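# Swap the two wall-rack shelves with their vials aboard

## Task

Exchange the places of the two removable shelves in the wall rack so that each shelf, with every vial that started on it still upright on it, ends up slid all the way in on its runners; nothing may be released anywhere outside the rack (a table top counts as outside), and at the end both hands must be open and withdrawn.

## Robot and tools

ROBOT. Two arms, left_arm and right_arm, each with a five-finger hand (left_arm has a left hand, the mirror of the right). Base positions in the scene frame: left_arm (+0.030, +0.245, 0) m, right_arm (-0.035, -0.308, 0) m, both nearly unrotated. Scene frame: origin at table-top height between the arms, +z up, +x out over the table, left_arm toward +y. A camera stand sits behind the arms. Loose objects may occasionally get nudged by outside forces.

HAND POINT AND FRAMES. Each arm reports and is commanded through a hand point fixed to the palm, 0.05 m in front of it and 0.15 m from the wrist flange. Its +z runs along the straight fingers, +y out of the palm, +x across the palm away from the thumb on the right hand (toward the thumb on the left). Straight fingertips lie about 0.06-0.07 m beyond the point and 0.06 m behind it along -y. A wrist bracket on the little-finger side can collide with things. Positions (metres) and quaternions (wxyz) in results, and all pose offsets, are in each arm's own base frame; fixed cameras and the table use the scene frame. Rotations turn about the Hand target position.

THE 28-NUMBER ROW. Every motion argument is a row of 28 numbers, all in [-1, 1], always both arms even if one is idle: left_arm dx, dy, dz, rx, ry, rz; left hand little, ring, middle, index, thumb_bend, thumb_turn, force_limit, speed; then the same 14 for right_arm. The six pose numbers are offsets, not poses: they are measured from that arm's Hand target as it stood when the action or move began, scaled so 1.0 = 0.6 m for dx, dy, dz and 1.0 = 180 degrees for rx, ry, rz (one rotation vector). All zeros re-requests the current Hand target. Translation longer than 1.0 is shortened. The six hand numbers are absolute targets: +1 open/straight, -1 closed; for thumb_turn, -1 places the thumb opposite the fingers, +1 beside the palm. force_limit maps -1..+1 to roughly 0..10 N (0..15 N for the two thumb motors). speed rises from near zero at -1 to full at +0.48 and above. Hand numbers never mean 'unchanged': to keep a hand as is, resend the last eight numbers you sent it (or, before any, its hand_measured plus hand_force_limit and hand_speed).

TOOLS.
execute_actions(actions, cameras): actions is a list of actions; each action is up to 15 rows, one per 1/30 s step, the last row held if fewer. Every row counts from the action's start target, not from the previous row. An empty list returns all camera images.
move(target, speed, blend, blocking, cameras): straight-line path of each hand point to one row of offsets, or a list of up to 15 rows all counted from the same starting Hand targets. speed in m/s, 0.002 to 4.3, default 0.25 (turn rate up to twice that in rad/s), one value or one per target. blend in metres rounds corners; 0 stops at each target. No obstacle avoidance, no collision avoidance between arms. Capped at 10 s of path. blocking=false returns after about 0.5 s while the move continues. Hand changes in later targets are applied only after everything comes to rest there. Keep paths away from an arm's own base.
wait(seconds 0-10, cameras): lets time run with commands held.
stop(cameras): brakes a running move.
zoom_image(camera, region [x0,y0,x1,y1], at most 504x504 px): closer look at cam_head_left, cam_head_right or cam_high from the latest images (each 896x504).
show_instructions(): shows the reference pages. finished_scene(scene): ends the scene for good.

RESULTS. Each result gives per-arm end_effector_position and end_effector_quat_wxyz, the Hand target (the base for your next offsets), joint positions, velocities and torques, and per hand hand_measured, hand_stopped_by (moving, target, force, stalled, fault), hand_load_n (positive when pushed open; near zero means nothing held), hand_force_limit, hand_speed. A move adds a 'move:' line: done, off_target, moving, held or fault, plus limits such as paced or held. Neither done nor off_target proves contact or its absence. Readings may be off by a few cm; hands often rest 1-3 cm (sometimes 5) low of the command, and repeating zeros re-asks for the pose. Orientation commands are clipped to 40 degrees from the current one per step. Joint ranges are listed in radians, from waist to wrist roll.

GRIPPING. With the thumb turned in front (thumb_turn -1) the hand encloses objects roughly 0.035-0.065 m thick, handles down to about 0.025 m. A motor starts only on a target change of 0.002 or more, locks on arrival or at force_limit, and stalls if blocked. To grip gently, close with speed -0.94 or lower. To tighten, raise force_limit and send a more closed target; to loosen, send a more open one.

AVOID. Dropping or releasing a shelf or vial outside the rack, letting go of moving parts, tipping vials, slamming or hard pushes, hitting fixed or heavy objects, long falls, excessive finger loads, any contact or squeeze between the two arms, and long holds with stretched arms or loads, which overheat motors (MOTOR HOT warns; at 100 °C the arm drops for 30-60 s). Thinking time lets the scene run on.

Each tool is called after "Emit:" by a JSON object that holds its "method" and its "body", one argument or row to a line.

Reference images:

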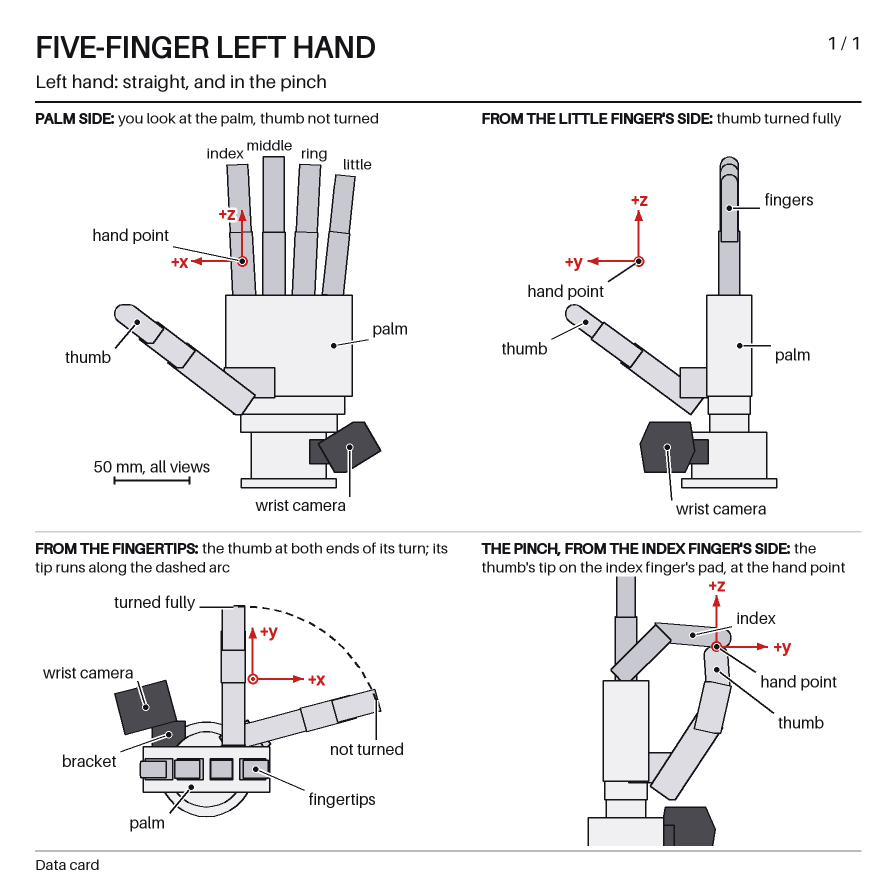

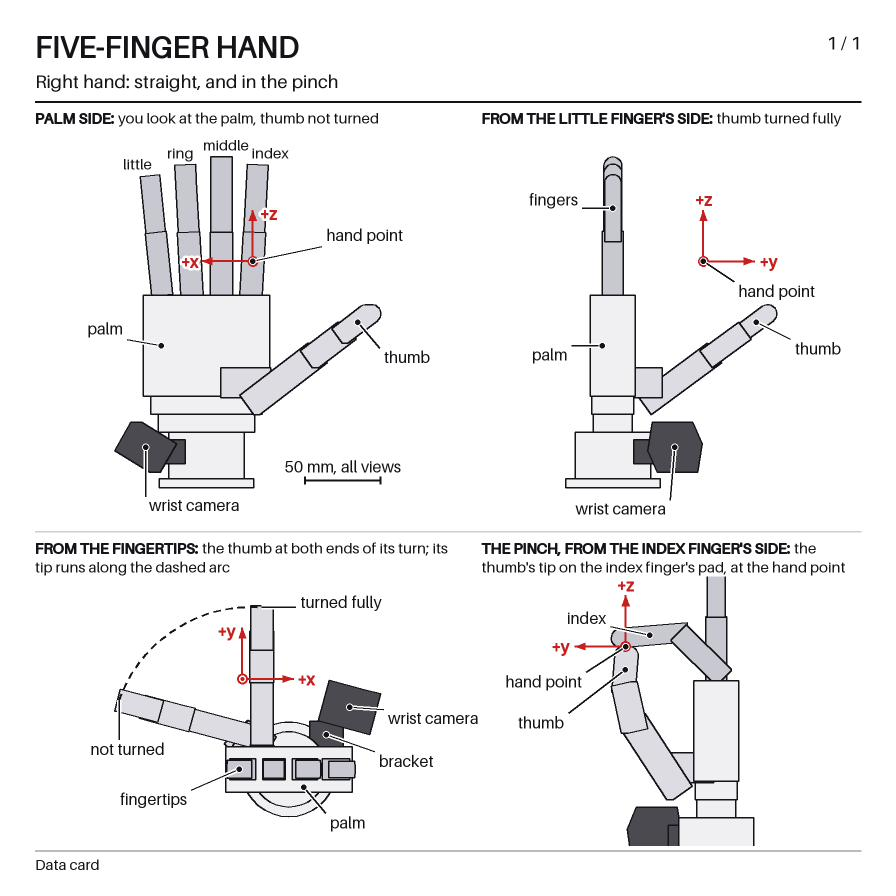

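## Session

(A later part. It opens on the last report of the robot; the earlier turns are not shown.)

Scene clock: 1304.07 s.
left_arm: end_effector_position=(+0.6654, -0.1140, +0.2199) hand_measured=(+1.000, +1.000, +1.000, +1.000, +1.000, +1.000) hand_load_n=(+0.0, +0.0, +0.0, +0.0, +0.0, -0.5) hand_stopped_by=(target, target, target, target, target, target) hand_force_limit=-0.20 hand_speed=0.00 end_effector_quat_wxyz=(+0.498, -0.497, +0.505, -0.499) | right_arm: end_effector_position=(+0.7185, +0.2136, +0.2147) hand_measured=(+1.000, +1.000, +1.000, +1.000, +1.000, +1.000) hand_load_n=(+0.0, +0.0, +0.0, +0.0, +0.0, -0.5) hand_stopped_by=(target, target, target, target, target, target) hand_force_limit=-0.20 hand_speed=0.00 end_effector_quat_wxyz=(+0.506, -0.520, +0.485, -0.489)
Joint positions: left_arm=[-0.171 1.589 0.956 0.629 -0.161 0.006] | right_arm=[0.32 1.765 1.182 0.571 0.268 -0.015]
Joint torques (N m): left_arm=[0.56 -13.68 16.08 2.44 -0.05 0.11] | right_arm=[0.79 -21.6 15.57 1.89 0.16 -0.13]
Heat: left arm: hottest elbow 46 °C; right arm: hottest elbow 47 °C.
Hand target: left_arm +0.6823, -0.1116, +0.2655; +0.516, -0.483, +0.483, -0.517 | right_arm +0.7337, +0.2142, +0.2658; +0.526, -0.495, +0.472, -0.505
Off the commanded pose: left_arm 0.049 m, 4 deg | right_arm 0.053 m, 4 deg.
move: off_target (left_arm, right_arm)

Emit:
{"method": "move", "body": {
  "target": [0.006,0,0.008,0,-0.006,0,1,1,1,1,1,1,-0.2,0, 0.006,0,0.014,0,-0.008,0,1,1,1,1,1,1,-0.2,0],
  "speed": 0.04,
  "cameras": ["cam_head_left","cam_high"]
}}

Emit:
{"method": "zoom_image", "body": {
  "camera": "cam_head_left",
  "region": [350, 60, 450, 140]
}}

Emit:
{"method": "zoom_image", "body": {
  "camera": "cam_head_left",
  "region": [440, 60, 540, 140]
}}

Scene clock: 1311.80 s.
left_arm: end_effector_position=(+0.6654, -0.1140, +0.2203) hand_measured=(+1.000, +1.000, +1.000, +1.000, +1.000, +1.000) hand_load_n=(+0.0, +0.0, +0.0, +0.0, +0.0, +0.0) hand_stopped_by=(target, target, target, target, target, target) hand_force_limit=-0.20 hand_speed=0.00 end_effector_quat_wxyz=(+0.498, -0.497, +0.505, -0.500) | right_arm: end_effector_position=(+0.7184, +0.2136, +0.2152) hand_measured=(+1.000, +1.000, +1.000, +1.000, +1.000, +1.000) hand_load_n=(-0.5, +0.0, +0.0, -0.5, +0.0, +0.0) hand_stopped_by=(target, target, target, target, target, target) hand_force_limit=-0.20 hand_speed=0.00 end_effector_quat_wxyz=(+0.506, -0.520, +0.485, -0.489)
Joint positions: left_arm=[-0.171 1.589 0.956 0.629 -0.161 0.006] | right_arm=[0.32 1.765 1.182 0.571 0.268 -0.015]
Joint torques (N m): left_arm=[0.67 -13.16 16.53 3.29 -0.01 0.13] | right_arm=[0.79 -21.6 16.05 2.62 0.11 -0.22]
Heat: left arm: hottest elbow 47 °C; right arm: hottest elbow 47 °C.
Hand target: left_arm +0.6858, -0.1116, +0.2703; +0.520, -0.478, +0.478, -0.521 | right_arm +0.7373, +0.2142, +0.2743; +0.532, -0.489, +0.465, -0.511
Off the commanded pose: left_arm 0.054 m, 5 deg | right_arm 0.062 m, 6 deg.
move: off_target (left_arm, right_arm)
Images, in order (width x height): cam_head_left 896x504, cam_high 896x504.

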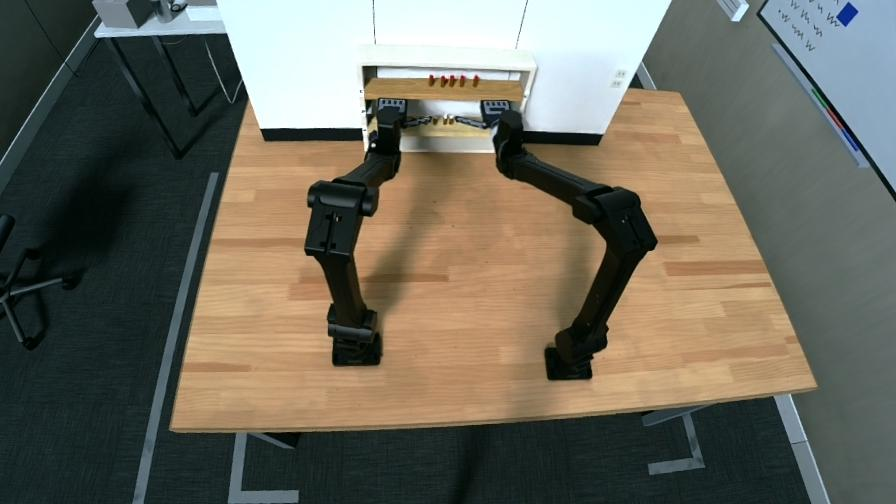

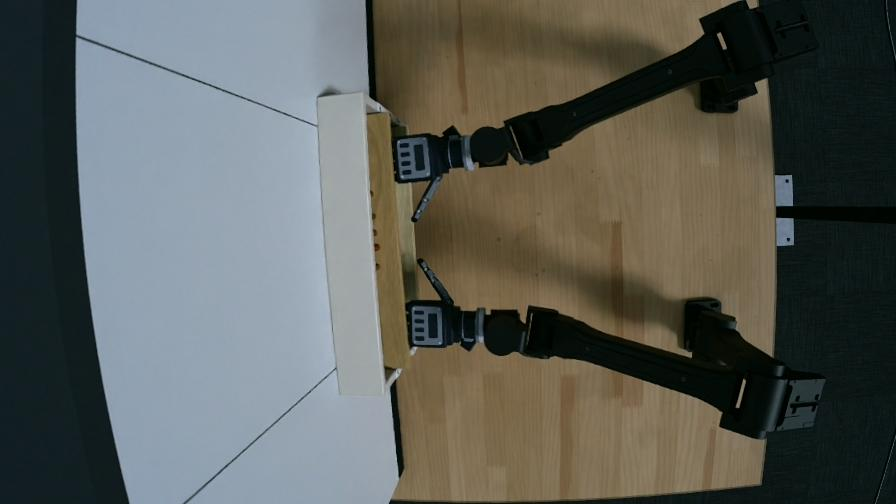

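Scaled by 5.040 from the camera's 896x504 image, which has a finer 1280x720 frame.

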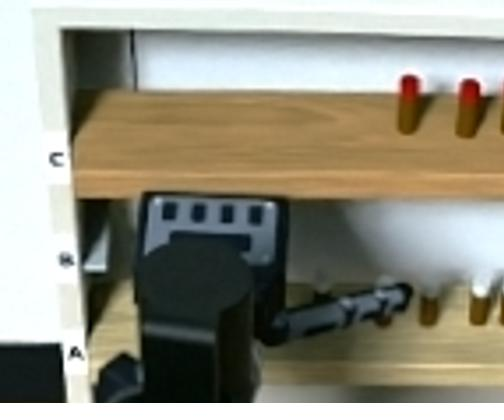

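Scaled by 5.040 from the camera's 896x504 image, which has a finer 1280x720 frame.

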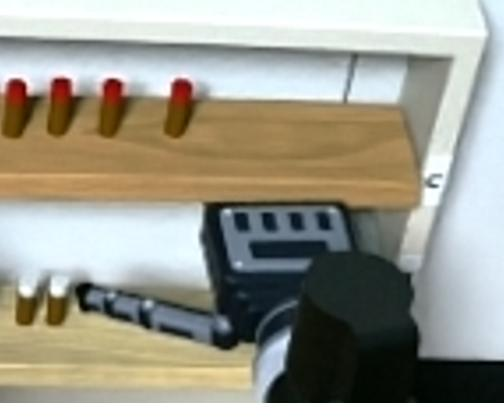

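Emit:
{"method": "move", "body": {
  "target": [-0.03,0,-0.03,0,0,0,1,1,1,1,1,1,-0.2,0, -0.03,0,-0.027,0,0,0,1,1,1,1,1,1,-0.2,0],
  "speed": 0.04,
  "cameras": ["cam_head_left","cam_high"]
}}

Emit:
{"method": "zoom_image", "body": {
  "camera": "cam_head_left",
  "region": [350, 60, 450, 140]
}}

Emit:
{"method": "zoom_image", "body": {
  "camera": "cam_head_left",
  "region": [440, 60, 540, 140]
}}

Scene clock: 1324.10 s.
left_arm: end_effector_position=(+0.6674, -0.1142, +0.2302) hand_measured=(+1.000, +1.000, +1.000, +1.000, +1.000, +1.000) hand_load_n=(-0.5, +0.0, -0.5, +0.0, +0.0, -0.5) hand_stopped_by=(target, target, target, target, target, target) hand_force_limit=-0.20 hand_speed=0.00 end_effector_quat_wxyz=(+0.506, -0.490, +0.494, -0.510) | right_arm: end_effector_position=(+0.7205, +0.2134, +0.2261) hand_measured=(+1.000, +1.000, +1.000, +1.000, +1.000, +1.000) hand_load_n=(-1.5, -0.5, +0.0, +0.0, +0.0, +0.0) hand_stopped_by=(target, target, target, target, target, target) hand_force_limit=-0.20 hand_speed=0.00 end_effector_quat_wxyz=(+0.516, -0.507, +0.480, -0.496)
Joint positions: left_arm=[-0.171 1.589 0.956 0.665 -0.162 0.006] | right_arm=[0.32 1.763 1.182 0.607 0.272 -0.015]
Joint torques (N m): left_arm=[0.21 -13.45 10.73 4.27 -0.25 0.11] | right_arm=[1.2 -22.36 10.92 3.33 0.32 -0.2]
Heat: left arm: hottest elbow 48 °C; right arm: hottest elbow 47 °C.
Hand target: left_arm +0.6679, -0.1115, +0.2523; +0.520, -0.479, +0.478, -0.521 | right_arm +0.7193, +0.2142, +0.2582; +0.532, -0.489, +0.465, -0.511
Off the commanded pose: left_arm 0.022 m, 3 deg | right_arm 0.032 m, 4 deg.
move: off_target (left_arm, right_arm)
Images, in order (width x height): cam_head_left 896x504, cam_high 896x504.

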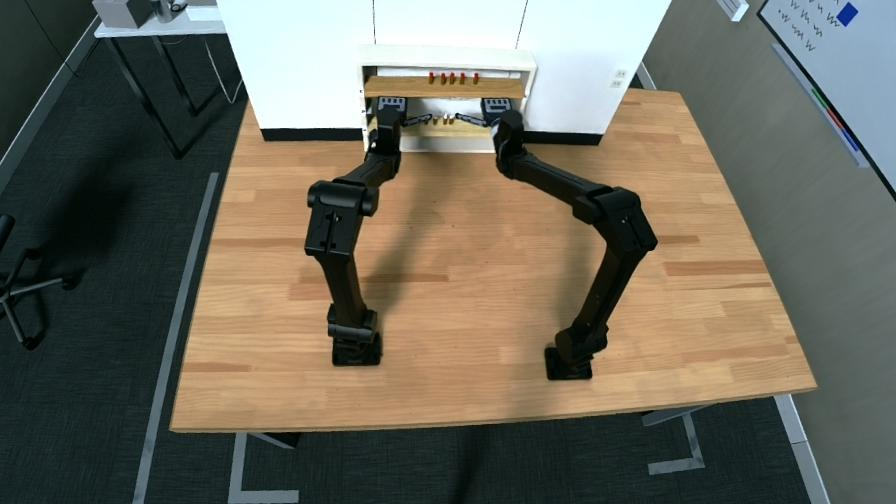

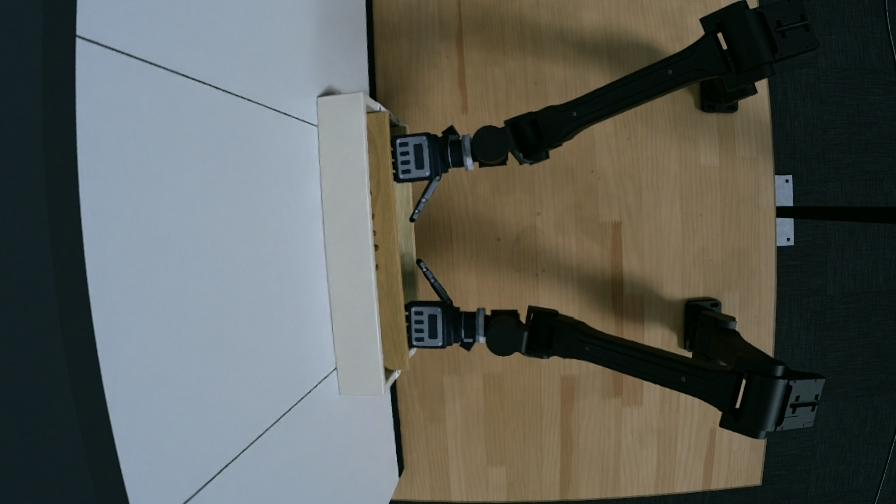

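Scaled by 5.040 from the camera's 896x504 image, which has a finer 1280x720 frame.

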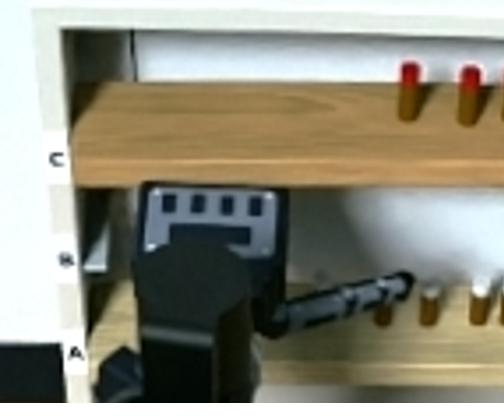

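Scaled by 5.040 from the camera's 896x504 image, which has a finer 1280x720 frame.

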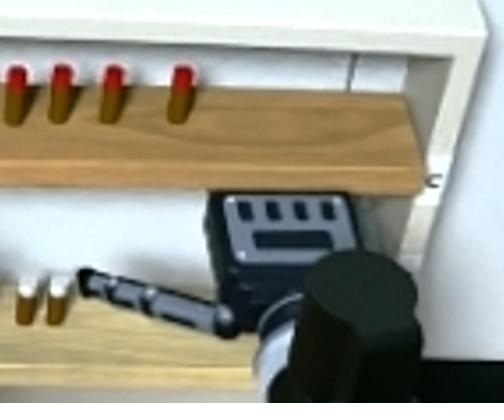

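Emit:
{"method": "move", "body": {
  "target": [-0.1,0,0.0,0,0,0,1,1,1,1,1,1,-0.2,0, -0.1,-0.0045,0.0,0,0,0,1,1,1,1,1,1,-0.2,0],
  "speed": 0.04,
  "cameras": ["cam_head_left","cam_high"]
}}

Emit:
{"method": "zoom_image", "body": {
  "camera": "cam_head_left",
  "region": [350, 50, 550, 140]
}}

Emit:
{"method": "zoom_image", "body": {
  "camera": "cam_high",
  "region": [350, 80, 450, 400]
}}

Scene clock: 1333.30 s.
left_arm: end_effector_position=(+0.6105, -0.1095, +0.2253) hand_measured=(+1.000, +1.000, +1.000, +1.000, +1.000, +1.000) hand_load_n=(-1.5, +0.0, +0.0, +0.0, +0.0, -0.5) hand_stopped_by=(target, target, target, target, target, target) hand_force_limit=-0.20 hand_speed=0.00 end_effector_quat_wxyz=(+0.506, -0.493, +0.494, -0.506) | right_arm: end_effector_position=(+0.6617, +0.2100, +0.2252) hand_measured=(+1.000, +1.000, +1.000, +1.000, +1.000, +1.000) hand_load_n=(-1.0, -0.5, +0.0, +0.0, +0.0, -0.5) hand_stopped_by=(target, target, target, target, target, target) hand_force_limit=-0.20 hand_speed=0.00 end_effector_quat_wxyz=(+0.515, -0.508, +0.481, -0.496)
Joint positions: left_arm=[-0.186 1.459 0.796 0.688 -0.186 0.006] | right_arm=[0.351 1.636 1.01 0.649 0.305 -0.015]
Joint torques (N m): left_arm=[-0.67 -12.28 10.37 4.11 -0.25 0.15] | right_arm=[1.55 -20.13 10.48 3.34 0.32 -0.25]
Heat: left arm: hottest elbow 47 °C; right arm: hottest elbow 46 °C.
Hand target: left_arm +0.6079, -0.1117, +0.2522; +0.520, -0.478, +0.478, -0.521 | right_arm +0.6592, +0.2116, +0.2581; +0.532, -0.489, +0.465, -0.511
Off the commanded pose: left_arm 0.027 m, 3 deg | right_arm 0.033 m, 4 deg.
move: off_target (left_arm, right_arm)
Images, in order (width x height): cam_head_left 896x504, cam_high 896x504.

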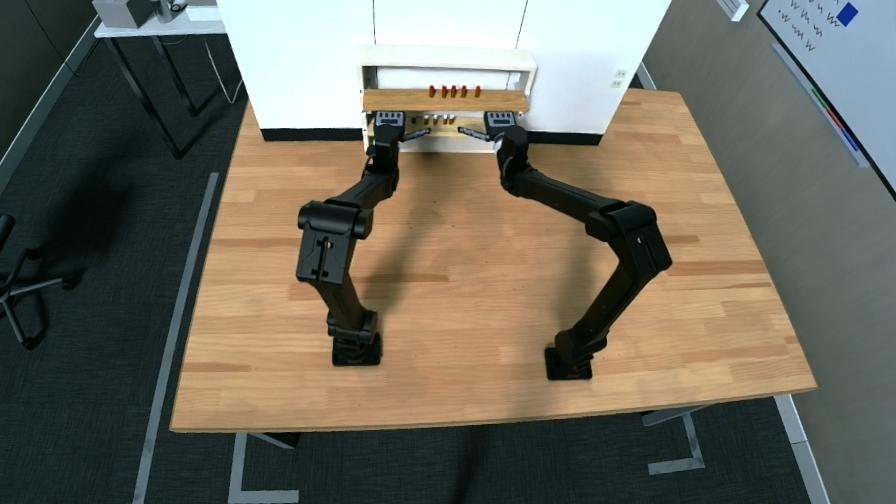

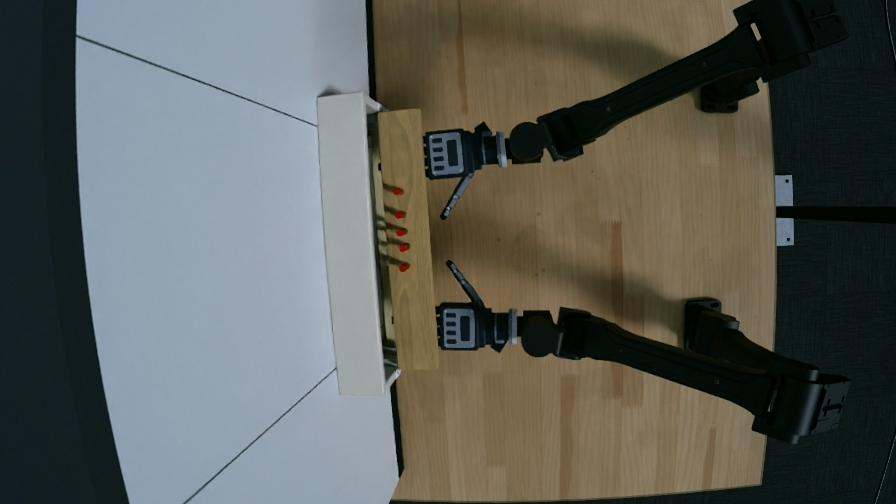

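Scaled by 2.520 from the camera's 896x504 image, which has a finer 1280x720 frame.

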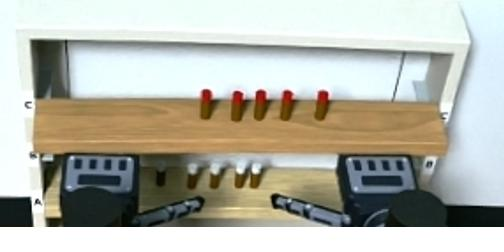

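Scaled by 1.575 from the camera's 896x504 image, which has a finer 1280x720 frame.

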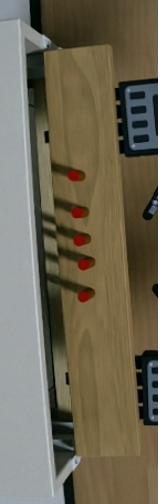

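Emit:
{"method": "move", "body": {
  "target": [-0.09,0,0.0,0,0,0,1,1,1,1,1,1,-0.2,0, -0.09,-0.0041,0.0,0,0,0,1,1,1,1,1,1,-0.2,0],
  "speed": 0.04
}}

Emit:
{"method": "move", "body": {
  "target": [0,0,-0.08,0,0.012,0,1,1,1,1,1,1,-0.2,0, 0,0,-0.088,0,0.014,0,1,1,1,1,1,1,-0.2,0],
  "speed": 0.04,
  "cameras": ["cam_head_left","cam_head_right","cam_high"]
}}

Emit:
{"method": "zoom_image", "body": {
  "camera": "cam_head_left",
  "region": [350, 50, 550, 160]
}}

Emit:
{"method": "zoom_image", "body": {
  "camera": "cam_high",
  "region": [370, 100, 470, 240]
}}

Emit:
{"method": "zoom_image", "body": {
  "camera": "cam_high",
  "region": [370, 240, 470, 380]
}}

Scene clock: 1342.37 s.
left_arm: end_effector_position=(+0.5567, -0.1102, +0.2300) hand_measured=(+1.000, +1.000, +1.000, +1.000, +1.000, +1.000) hand_load_n=(-1.0, +0.0, +0.0, +0.0, +0.0, +0.0) hand_stopped_by=(target, target, target, target, target, target) hand_force_limit=-0.20 hand_speed=0.00 end_effector_quat_wxyz=(+0.508, -0.492, +0.492, -0.509) | right_arm: end_effector_position=(+0.6076, +0.2084, +0.2290) hand_measured=(+1.000, +1.000, +1.000, +1.000, +1.000, +1.000) hand_load_n=(-1.0, -0.5, +0.0, +0.0, +0.0, -0.5) hand_stopped_by=(target, target, target, target, target, target) hand_force_limit=-0.20 hand_speed=0.00 end_effector_quat_wxyz=(+0.517, -0.506, +0.481, -0.496)
Joint positions: left_arm=[-0.215 1.316 0.661 0.69 -0.214 0.006] | right_arm=[0.389 1.512 0.866 0.673 0.342 -0.015]
Joint torques (N m): left_arm=[-0.38 -10.05 10.44 3.77 -0.27 0.17] | right_arm=[1.38 -17.32 10.3 3.33 0.34 -0.28]
Heat: left arm: hottest elbow 47 °C; right arm: hottest elbow 45 °C.
Hand target: left_arm +0.5538, -0.1116, +0.2521; +0.520, -0.479, +0.478, -0.521 | right_arm +0.6052, +0.2092, +0.2580; +0.532, -0.489, +0.465, -0.511
Off the commanded pose: left_arm 0.022 m, 3 deg | right_arm 0.029 m, 4 deg.
move: off_target (left_arm, right_arm)

Scene clock: 1344.23 s.
left_arm: end_effector_position=(+0.5519, -0.1089, +0.1990) hand_measured=(+1.000, +1.000, +1.000, +1.000, +1.000, +1.000) hand_load_n=(-1.5, +0.0, +0.0, +0.0, +0.0, +0.0) hand_stopped_by=(target, target, target, target, target, target) hand_force_limit=-0.20 hand_speed=0.00 end_effector_quat_wxyz=(+0.506, -0.494, +0.495, -0.505) | right_arm: end_effector_position=(+0.6031, +0.2063, +0.1975) hand_measured=(+1.000, +1.000, +1.000, +1.000, +1.000, +1.000) hand_load_n=(-1.0, -0.5, +0.0, +0.0, +0.0, +0.0) hand_stopped_by=(target, target, target, target, target, target) hand_force_limit=-0.20 hand_speed=0.00 end_effector_quat_wxyz=(+0.512, -0.510, +0.483, -0.494)
Joint positions: left_arm=[-0.215 1.369 0.614 0.777 -0.216 0.006] | right_arm=[0.389 1.557 0.823 0.749 0.343 -0.015]
Joint torques (N m): left_arm=[-0.44 -7.41 9.87 4.18 -0.16 0.1] | right_arm=[1.26 -14.27 9.91 3.32 0.26 -0.11]
Heat: left arm: hottest elbow 47 °C; right arm: hottest elbow 45 °C.
Hand target: left_arm +0.5539, -0.1116, +0.2043; +0.511, -0.488, +0.488, -0.512 | right_arm +0.6053, +0.2092, +0.2054; +0.522, -0.500, +0.477, -0.500
Off the commanded pose: left_arm 0.006 m, 1 deg | right_arm 0.009 m, 2 deg.
move: done

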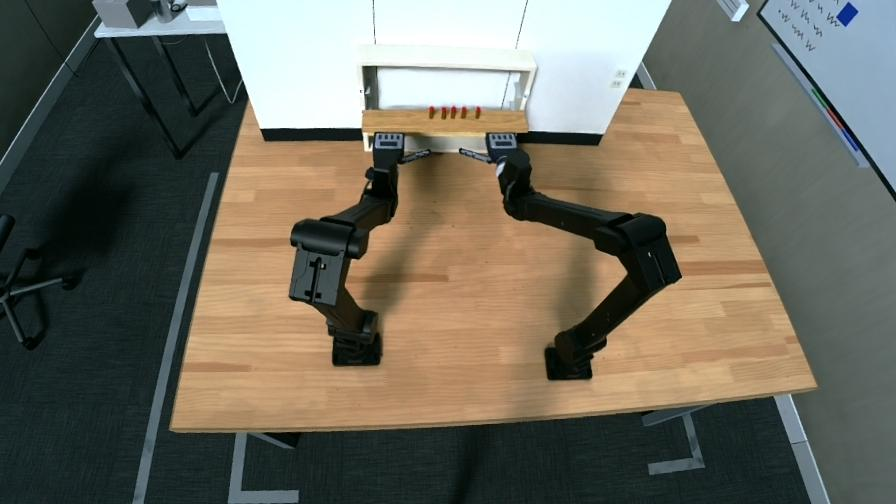

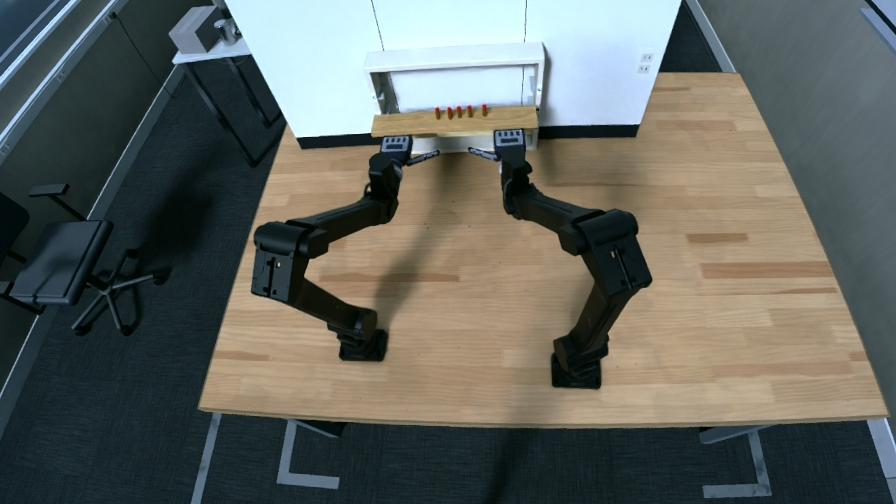

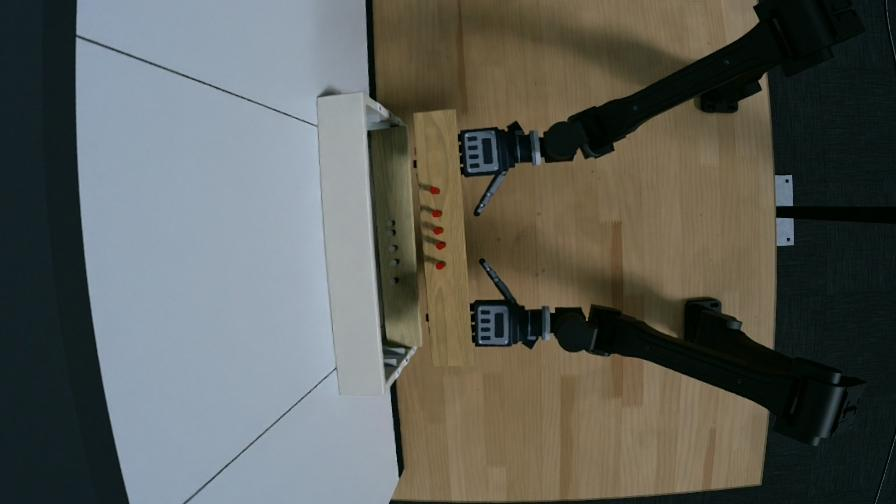

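Scaled by 2.520 from the camera's 896x504 image, which has a finer 1280x720 frame.

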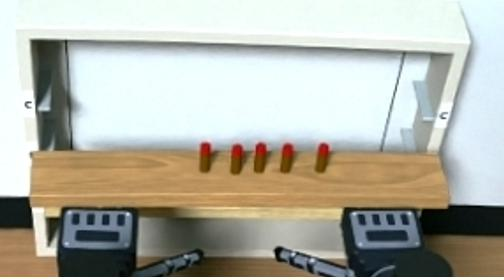

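Scaled by 3.600 from the camera's 896x504 image, which has a finer 1280x720 frame.

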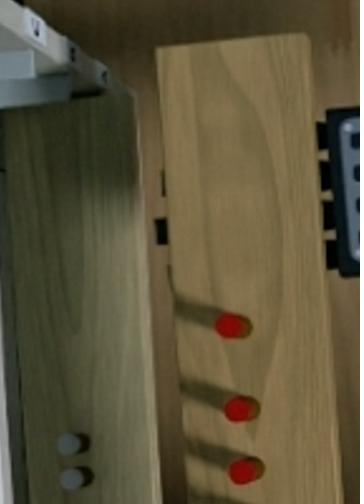

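Scaled by 3.600 from the camera's 896x504 image, which has a finer 1280x720 frame.

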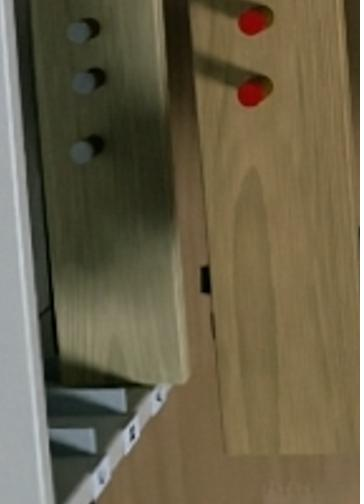

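Emit:
{"method": "move", "body": {
  "target": [0,0,-0.052,0,0,0,1,1,1,1,1,1,-0.2,0, 0,0,-0.05,0,0,0,1,1,1,1,1,1,-0.2,0],
  "speed": 0.04
}}

Emit:
{"method": "move", "body": {
  "target": [0.06,0,0.03,0,-0.006,0,1,1,1,1,1,1,-0.2,0, 0.06,0.0028,0.03,0,-0.006,0,1,1,1,1,1,1,-0.2,0],
  "speed": 0.04,
  "cameras": ["cam_head_left","cam_high"]
}}

Emit:
{"method": "zoom_image", "body": {
  "camera": "cam_head_left",
  "region": [350, 50, 550, 160]
}}

Emit:
{"method": "zoom_image", "body": {
  "camera": "cam_high",
  "region": [370, 100, 470, 240]
}}

Emit:
{"method": "zoom_image", "body": {
  "camera": "cam_high",
  "region": [370, 240, 470, 380]
}}

Scene clock: 1374.50 s.
left_arm: end_effector_position=(+0.5522, -0.1088, +0.1680) hand_measured=(+1.000, +1.000, +1.000, +1.000, +1.000, +1.000) hand_load_n=(-1.0, -0.5, +0.0, +0.0, +0.0, +0.0) hand_stopped_by=(target, target, target, target, target, target) hand_force_limit=-0.20 hand_speed=0.00 end_effector_quat_wxyz=(+0.506, -0.494, +0.494, -0.505) | right_arm: end_effector_position=(+0.6034, +0.2063, +0.1680) hand_measured=(+1.000, +1.000, +1.000, +1.000, +1.000, +1.000) hand_load_n=(-1.0, -0.5, -0.5, +0.0, +0.0, +0.0) hand_stopped_by=(target, target, target, target, target, target) hand_force_limit=-0.20 hand_speed=0.00 end_effector_quat_wxyz=(+0.513, -0.510, +0.483, -0.495)
Joint positions: left_arm=[-0.215 1.453 0.582 0.894 -0.216 0.006] | right_arm=[0.389 1.623 0.798 0.84 0.344 -0.015]
Joint torques (N m): left_arm=[-0.38 -7.88 8.91 4.1 -0.15 0.1] | right_arm=[1.44 -14.92 9.16 3.29 0.25 -0.1]
Heat: left arm: hottest elbow 45 °C; right arm: hottest elbow 43 °C.
Hand target: left_arm +0.5538, -0.1116, +0.1728; +0.511, -0.488, +0.488, -0.512 | right_arm +0.6053, +0.2092, +0.1753; +0.522, -0.500, +0.477, -0.500
Off the commanded pose: left_arm 0.006 m, 1 deg | right_arm 0.008 m, 2 deg.
move: done

Scene clock: 1376.23 s.
left_arm: end_effector_position=(+0.5644, -0.1111, +0.1615) hand_measured=(+1.000, +1.000, +1.000, +1.000, +1.000, +1.000) hand_load_n=(-1.5, +0.0, +0.0, +0.0, +0.0, +0.0) hand_stopped_by=(target, target, target, target, target, target) hand_force_limit=-0.20 hand_speed=0.00 end_effector_quat_wxyz=(+0.501, -0.496, +0.501, -0.502) | right_arm: end_effector_position=(+0.6157, +0.2068, +0.1609) hand_measured=(+1.000, +1.000, +1.000, +1.000, +1.000, +1.000) hand_load_n=(-1.0, -0.5, +0.0, +0.0, +0.0, -0.5) hand_stopped_by=(target, target, target, target, target, target) hand_force_limit=-0.20 hand_speed=0.00 end_effector_quat_wxyz=(+0.509, -0.515, +0.483, -0.492)
Joint positions: left_arm=[-0.21 1.491 0.616 0.882 -0.204 0.006] | right_arm=[0.378 1.656 0.83 0.828 0.328 -0.015]
Joint torques (N m): left_arm=[0.79 -8.29 14.68 2.96 0.2 0.13] | right_arm=[0.73 -15.03 14.8 2.07 -0.11 -0.18]
Heat: left arm: hottest elbow 46 °C; right arm: hottest elbow 43 °C.
Hand target: left_arm +0.5899, -0.1114, +0.1910; +0.516, -0.483, +0.483, -0.517 | right_arm +0.6413, +0.2108, +0.1933; +0.526, -0.495, +0.472, -0.505
Off the commanded pose: left_arm 0.039 m, 3 deg | right_arm 0.041 m, 4 deg.
move: off_target (left_arm, right_arm)
Images, in order (width x height): cam_head_left 896x504, cam_high 896x504.

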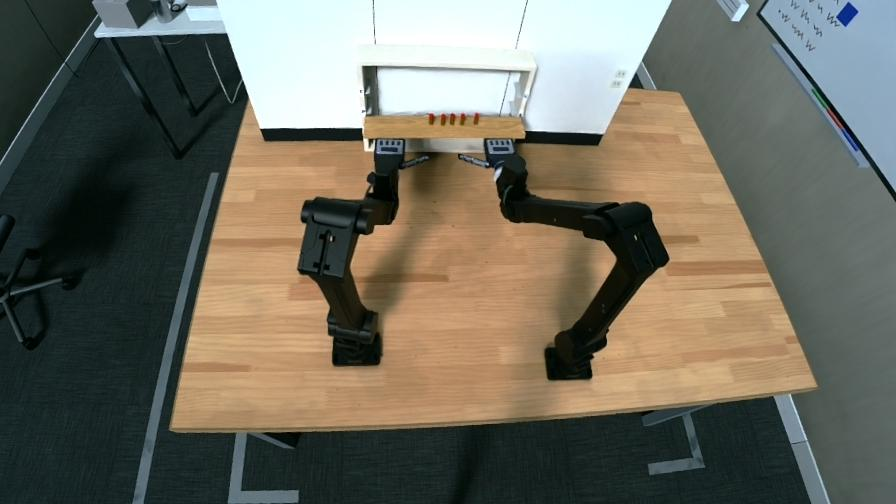

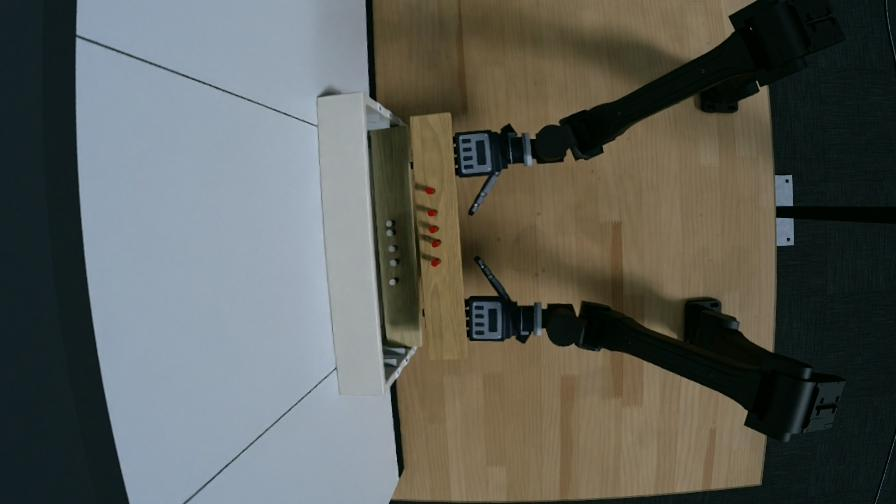

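Scaled by 2.520 from the camera's 896x504 image, which has a finer 1280x720 frame.

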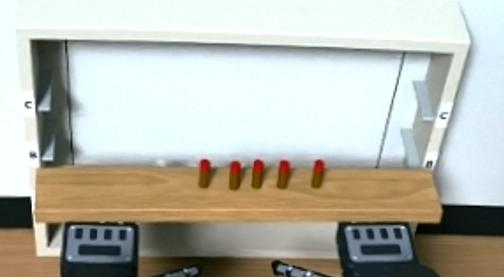

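Scaled by 3.600 from the camera's 896x504 image, which has a finer 1280x720 frame.

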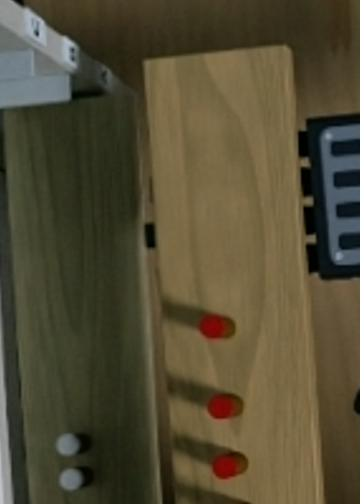

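Scaled by 3.600 from the camera's 896x504 image, which has a finer 1280x720 frame.

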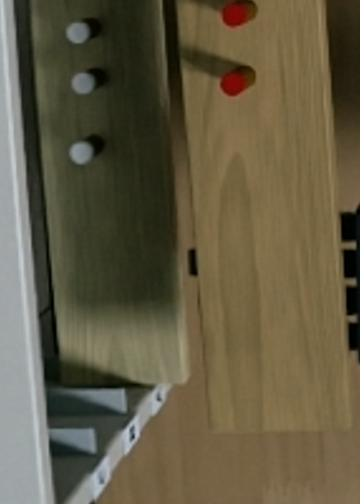

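Emit:
{"method": "move", "body": {
  "target": [0.072,0,-0.004,0,0,0,1,1,1,1,1,1,-0.2,0, 0.065,0.003,-0.004,0,0,0,1,1,1,1,1,1,-0.2,0],
  "speed": 0.04,
  "cameras": ["cam_head_left","cam_high"]
}}

Emit:
{"method": "zoom_image", "body": {
  "camera": "cam_head_left",
  "region": [350, 50, 550, 160]
}}

Emit:
{"method": "zoom_image", "body": {
  "camera": "cam_high",
  "region": [370, 100, 470, 240]
}}

Emit:
{"method": "zoom_image", "body": {
  "camera": "cam_high",
  "region": [370, 240, 470, 380]
}}

Scene clock: 1399.93 s.
left_arm: end_effector_position=(+0.6067, -0.1112, +0.1591) hand_measured=(+1.000, +1.000, +1.000, +1.000, +1.000, +1.000) hand_load_n=(-1.5, +0.0, +0.0, +0.0, +0.0, +0.0) hand_stopped_by=(target, target, target, target, target, target) hand_force_limit=-0.20 hand_speed=0.00 end_effector_quat_wxyz=(+0.502, -0.496, +0.501, -0.501) | right_arm: end_effector_position=(+0.6539, +0.2083, +0.1578) hand_measured=(+1.000, +1.000, +1.000, +1.000, +1.000, +1.000) hand_load_n=(-1.0, -0.5, +0.0, +0.0, +0.0, +0.0) hand_stopped_by=(target, target, target, target, target, target) hand_force_limit=-0.20 hand_speed=0.00 end_effector_quat_wxyz=(+0.508, -0.515, +0.484, -0.492)
Joint positions: left_arm=[-0.19 1.59 0.729 0.867 -0.185 0.006] | right_arm=[0.352 1.737 0.936 0.802 0.305 -0.015]
Joint torques (N m): left_arm=[0.85 -9.7 15.1 2.96 0.22 0.11] | right_arm=[0.67 -16.91 15.21 2 -0.14 -0.15]
Heat: left arm: hottest elbow 50 °C; right arm: hottest elbow 45 °C.
Hand target: left_arm +0.6331, -0.1115, +0.1887; +0.516, -0.483, +0.483, -0.517 | right_arm +0.6803, +0.2125, +0.1908; +0.526, -0.495, +0.472, -0.505
Off the commanded pose: left_arm 0.039 m, 3 deg | right_arm 0.043 m, 4 deg.
move: off_target (left_arm, right_arm)
Images, in order (width x height): cam_head_left 896x504, cam_high 896x504.

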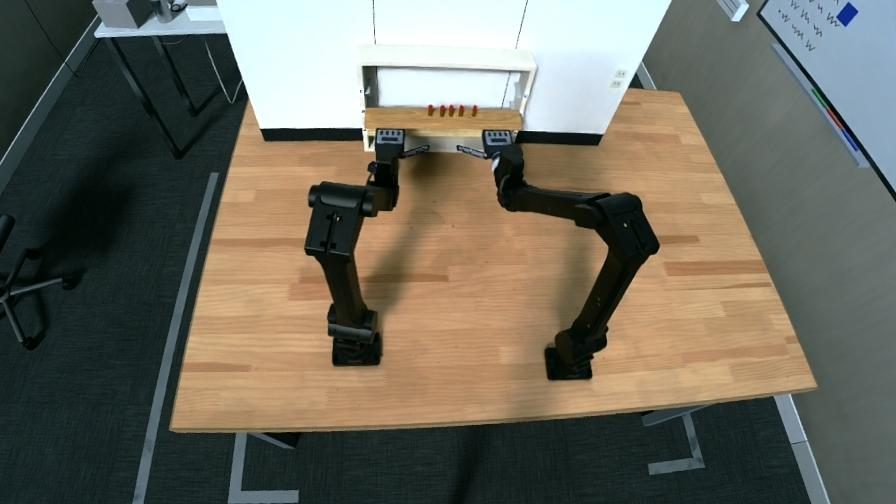

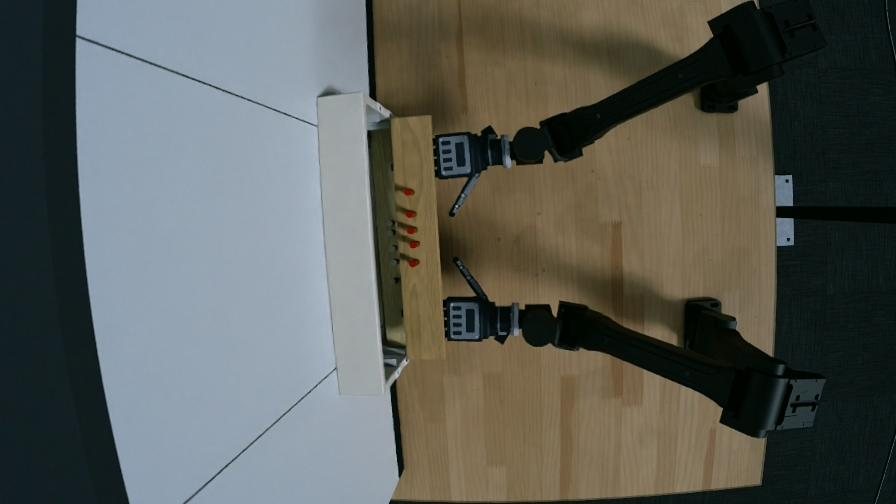

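Scaled by 2.520 from the camera's 896x504 image, which has a finer 1280x720 frame.

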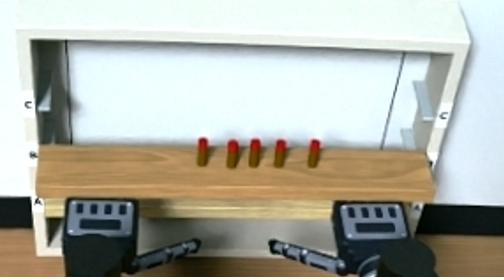

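Scaled by 3.600 from the camera's 896x504 image, which has a finer 1280x720 frame.

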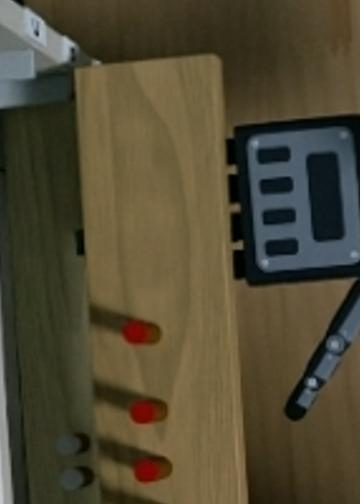

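Scaled by 3.600 from the camera's 896x504 image, which has a finer 1280x720 frame.

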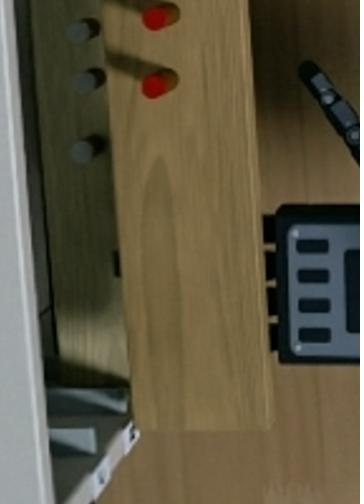

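Emit:
{"method": "move", "body": {
  "target": [0.078,0.001,0.002,0,0,0,1,1,1,1,1,1,-0.2,0, 0.075,0.004,0.003,0,0,0,1,1,1,1,1,1,-0.2,0],
  "speed": 0.04,
  "cameras": ["cam_head_left","cam_high"]
}}

Emit:
{"method": "zoom_image", "body": {
  "camera": "cam_head_left",
  "region": [350, 80, 450, 160]
}}

Emit:
{"method": "zoom_image", "body": {
  "camera": "cam_head_left",
  "region": [440, 80, 540, 160]
}}

Emit:
{"method": "zoom_image", "body": {
  "camera": "cam_high",
  "region": [370, 100, 470, 240]
}}

Emit:
{"method": "zoom_image", "body": {
  "camera": "cam_high",
  "region": [370, 240, 470, 380]
}}

Scene clock: 1422.13 s.
left_arm: end_effector_position=(+0.6533, -0.1107, +0.1598) hand_measured=(+1.000, +1.000, +1.000, +1.000, +1.000, +1.000) hand_load_n=(-1.0, -0.5, -0.5, +0.0, +0.0, +0.0) hand_stopped_by=(target, target, target, target, target, target) hand_force_limit=-0.20 hand_speed=0.00 end_effector_quat_wxyz=(+0.502, -0.497, +0.501, -0.501) | right_arm: end_effector_position=(+0.6990, +0.2099, +0.1584) hand_measured=(+1.000, +1.000, +1.000, +1.000, +1.000, +1.000) hand_load_n=(-1.0, -0.5, +0.0, +0.0, +0.5, -0.5) hand_stopped_by=(target, target, target, target, target, target) hand_force_limit=-0.20 hand_speed=0.00 end_effector_quat_wxyz=(+0.507, -0.515, +0.485, -0.492)
Joint positions: left_arm=[-0.171 1.684 0.86 0.829 -0.167 0.006] | right_arm=[0.327 1.821 1.069 0.751 0.283 -0.015]
Joint torques (N m): left_arm=[0.62 -11.4 15.66 3.04 0.24 0.11] | right_arm=[0.97 -18.37 15.91 2.15 -0.21 -0.11]
Heat: left arm: hottest elbow 52 °C; right arm: hottest elbow 46 °C.
Hand target: left_arm +0.6798, -0.1110, +0.1897; +0.516, -0.483, +0.483, -0.517 | right_arm +0.7252, +0.2150, +0.1927; +0.526, -0.495, +0.472, -0.505
Off the commanded pose: left_arm 0.040 m, 4 deg | right_arm 0.043 m, 4 deg.
move: off_target (left_arm, right_arm)
Images, in order (width x height): cam_head_left 896x504, cam_high 896x504.

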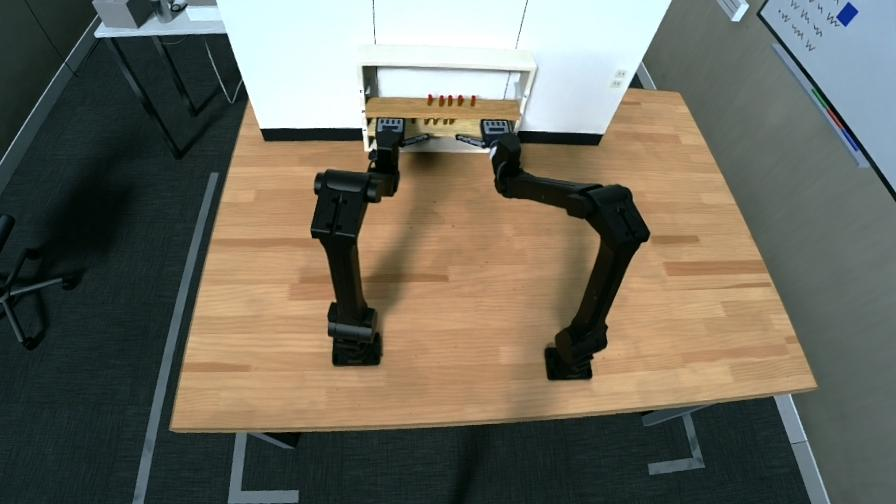

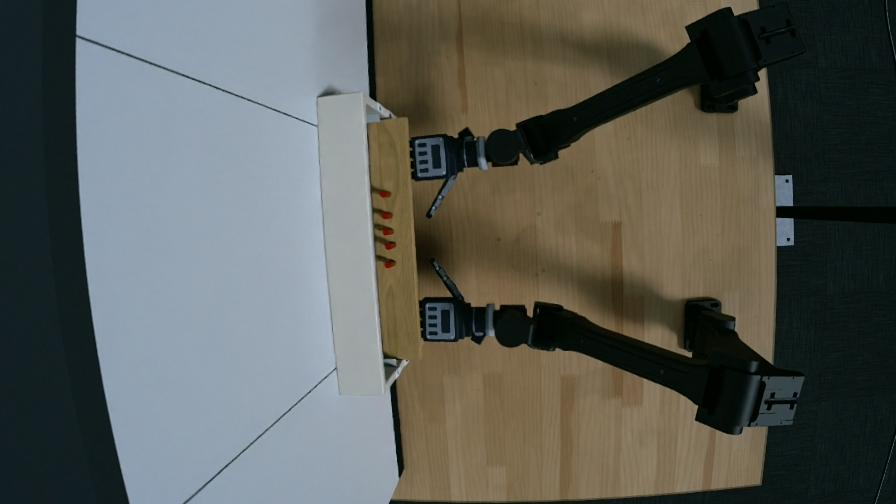

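Scaled by 5.040 from the camera's 896x504 image, which has a finer 1280x720 frame.

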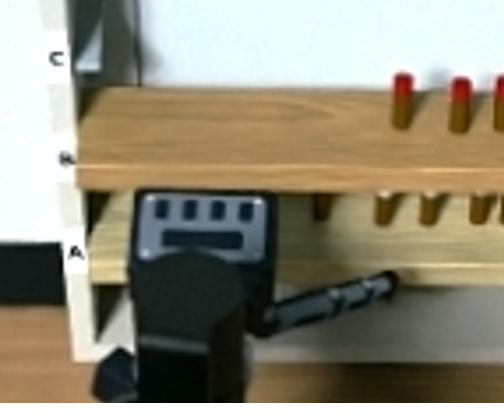

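Scaled by 5.040 from the camera's 896x504 image, which has a finer 1280x720 frame.

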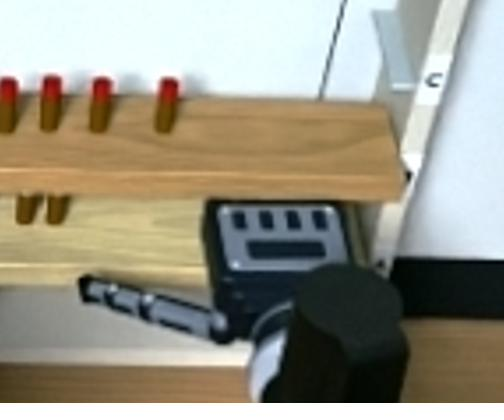

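Scaled by 3.600 from the camera's 896x504 image, which has a finer 1280x720 frame.

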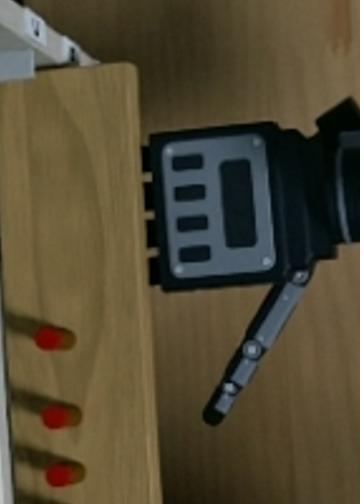

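Scaled by 3.600 from the camera's 896x504 image, which has a finer 1280x720 frame.

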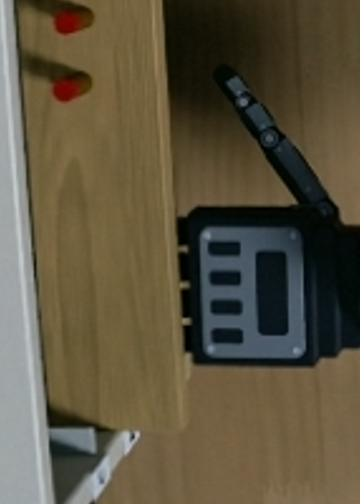

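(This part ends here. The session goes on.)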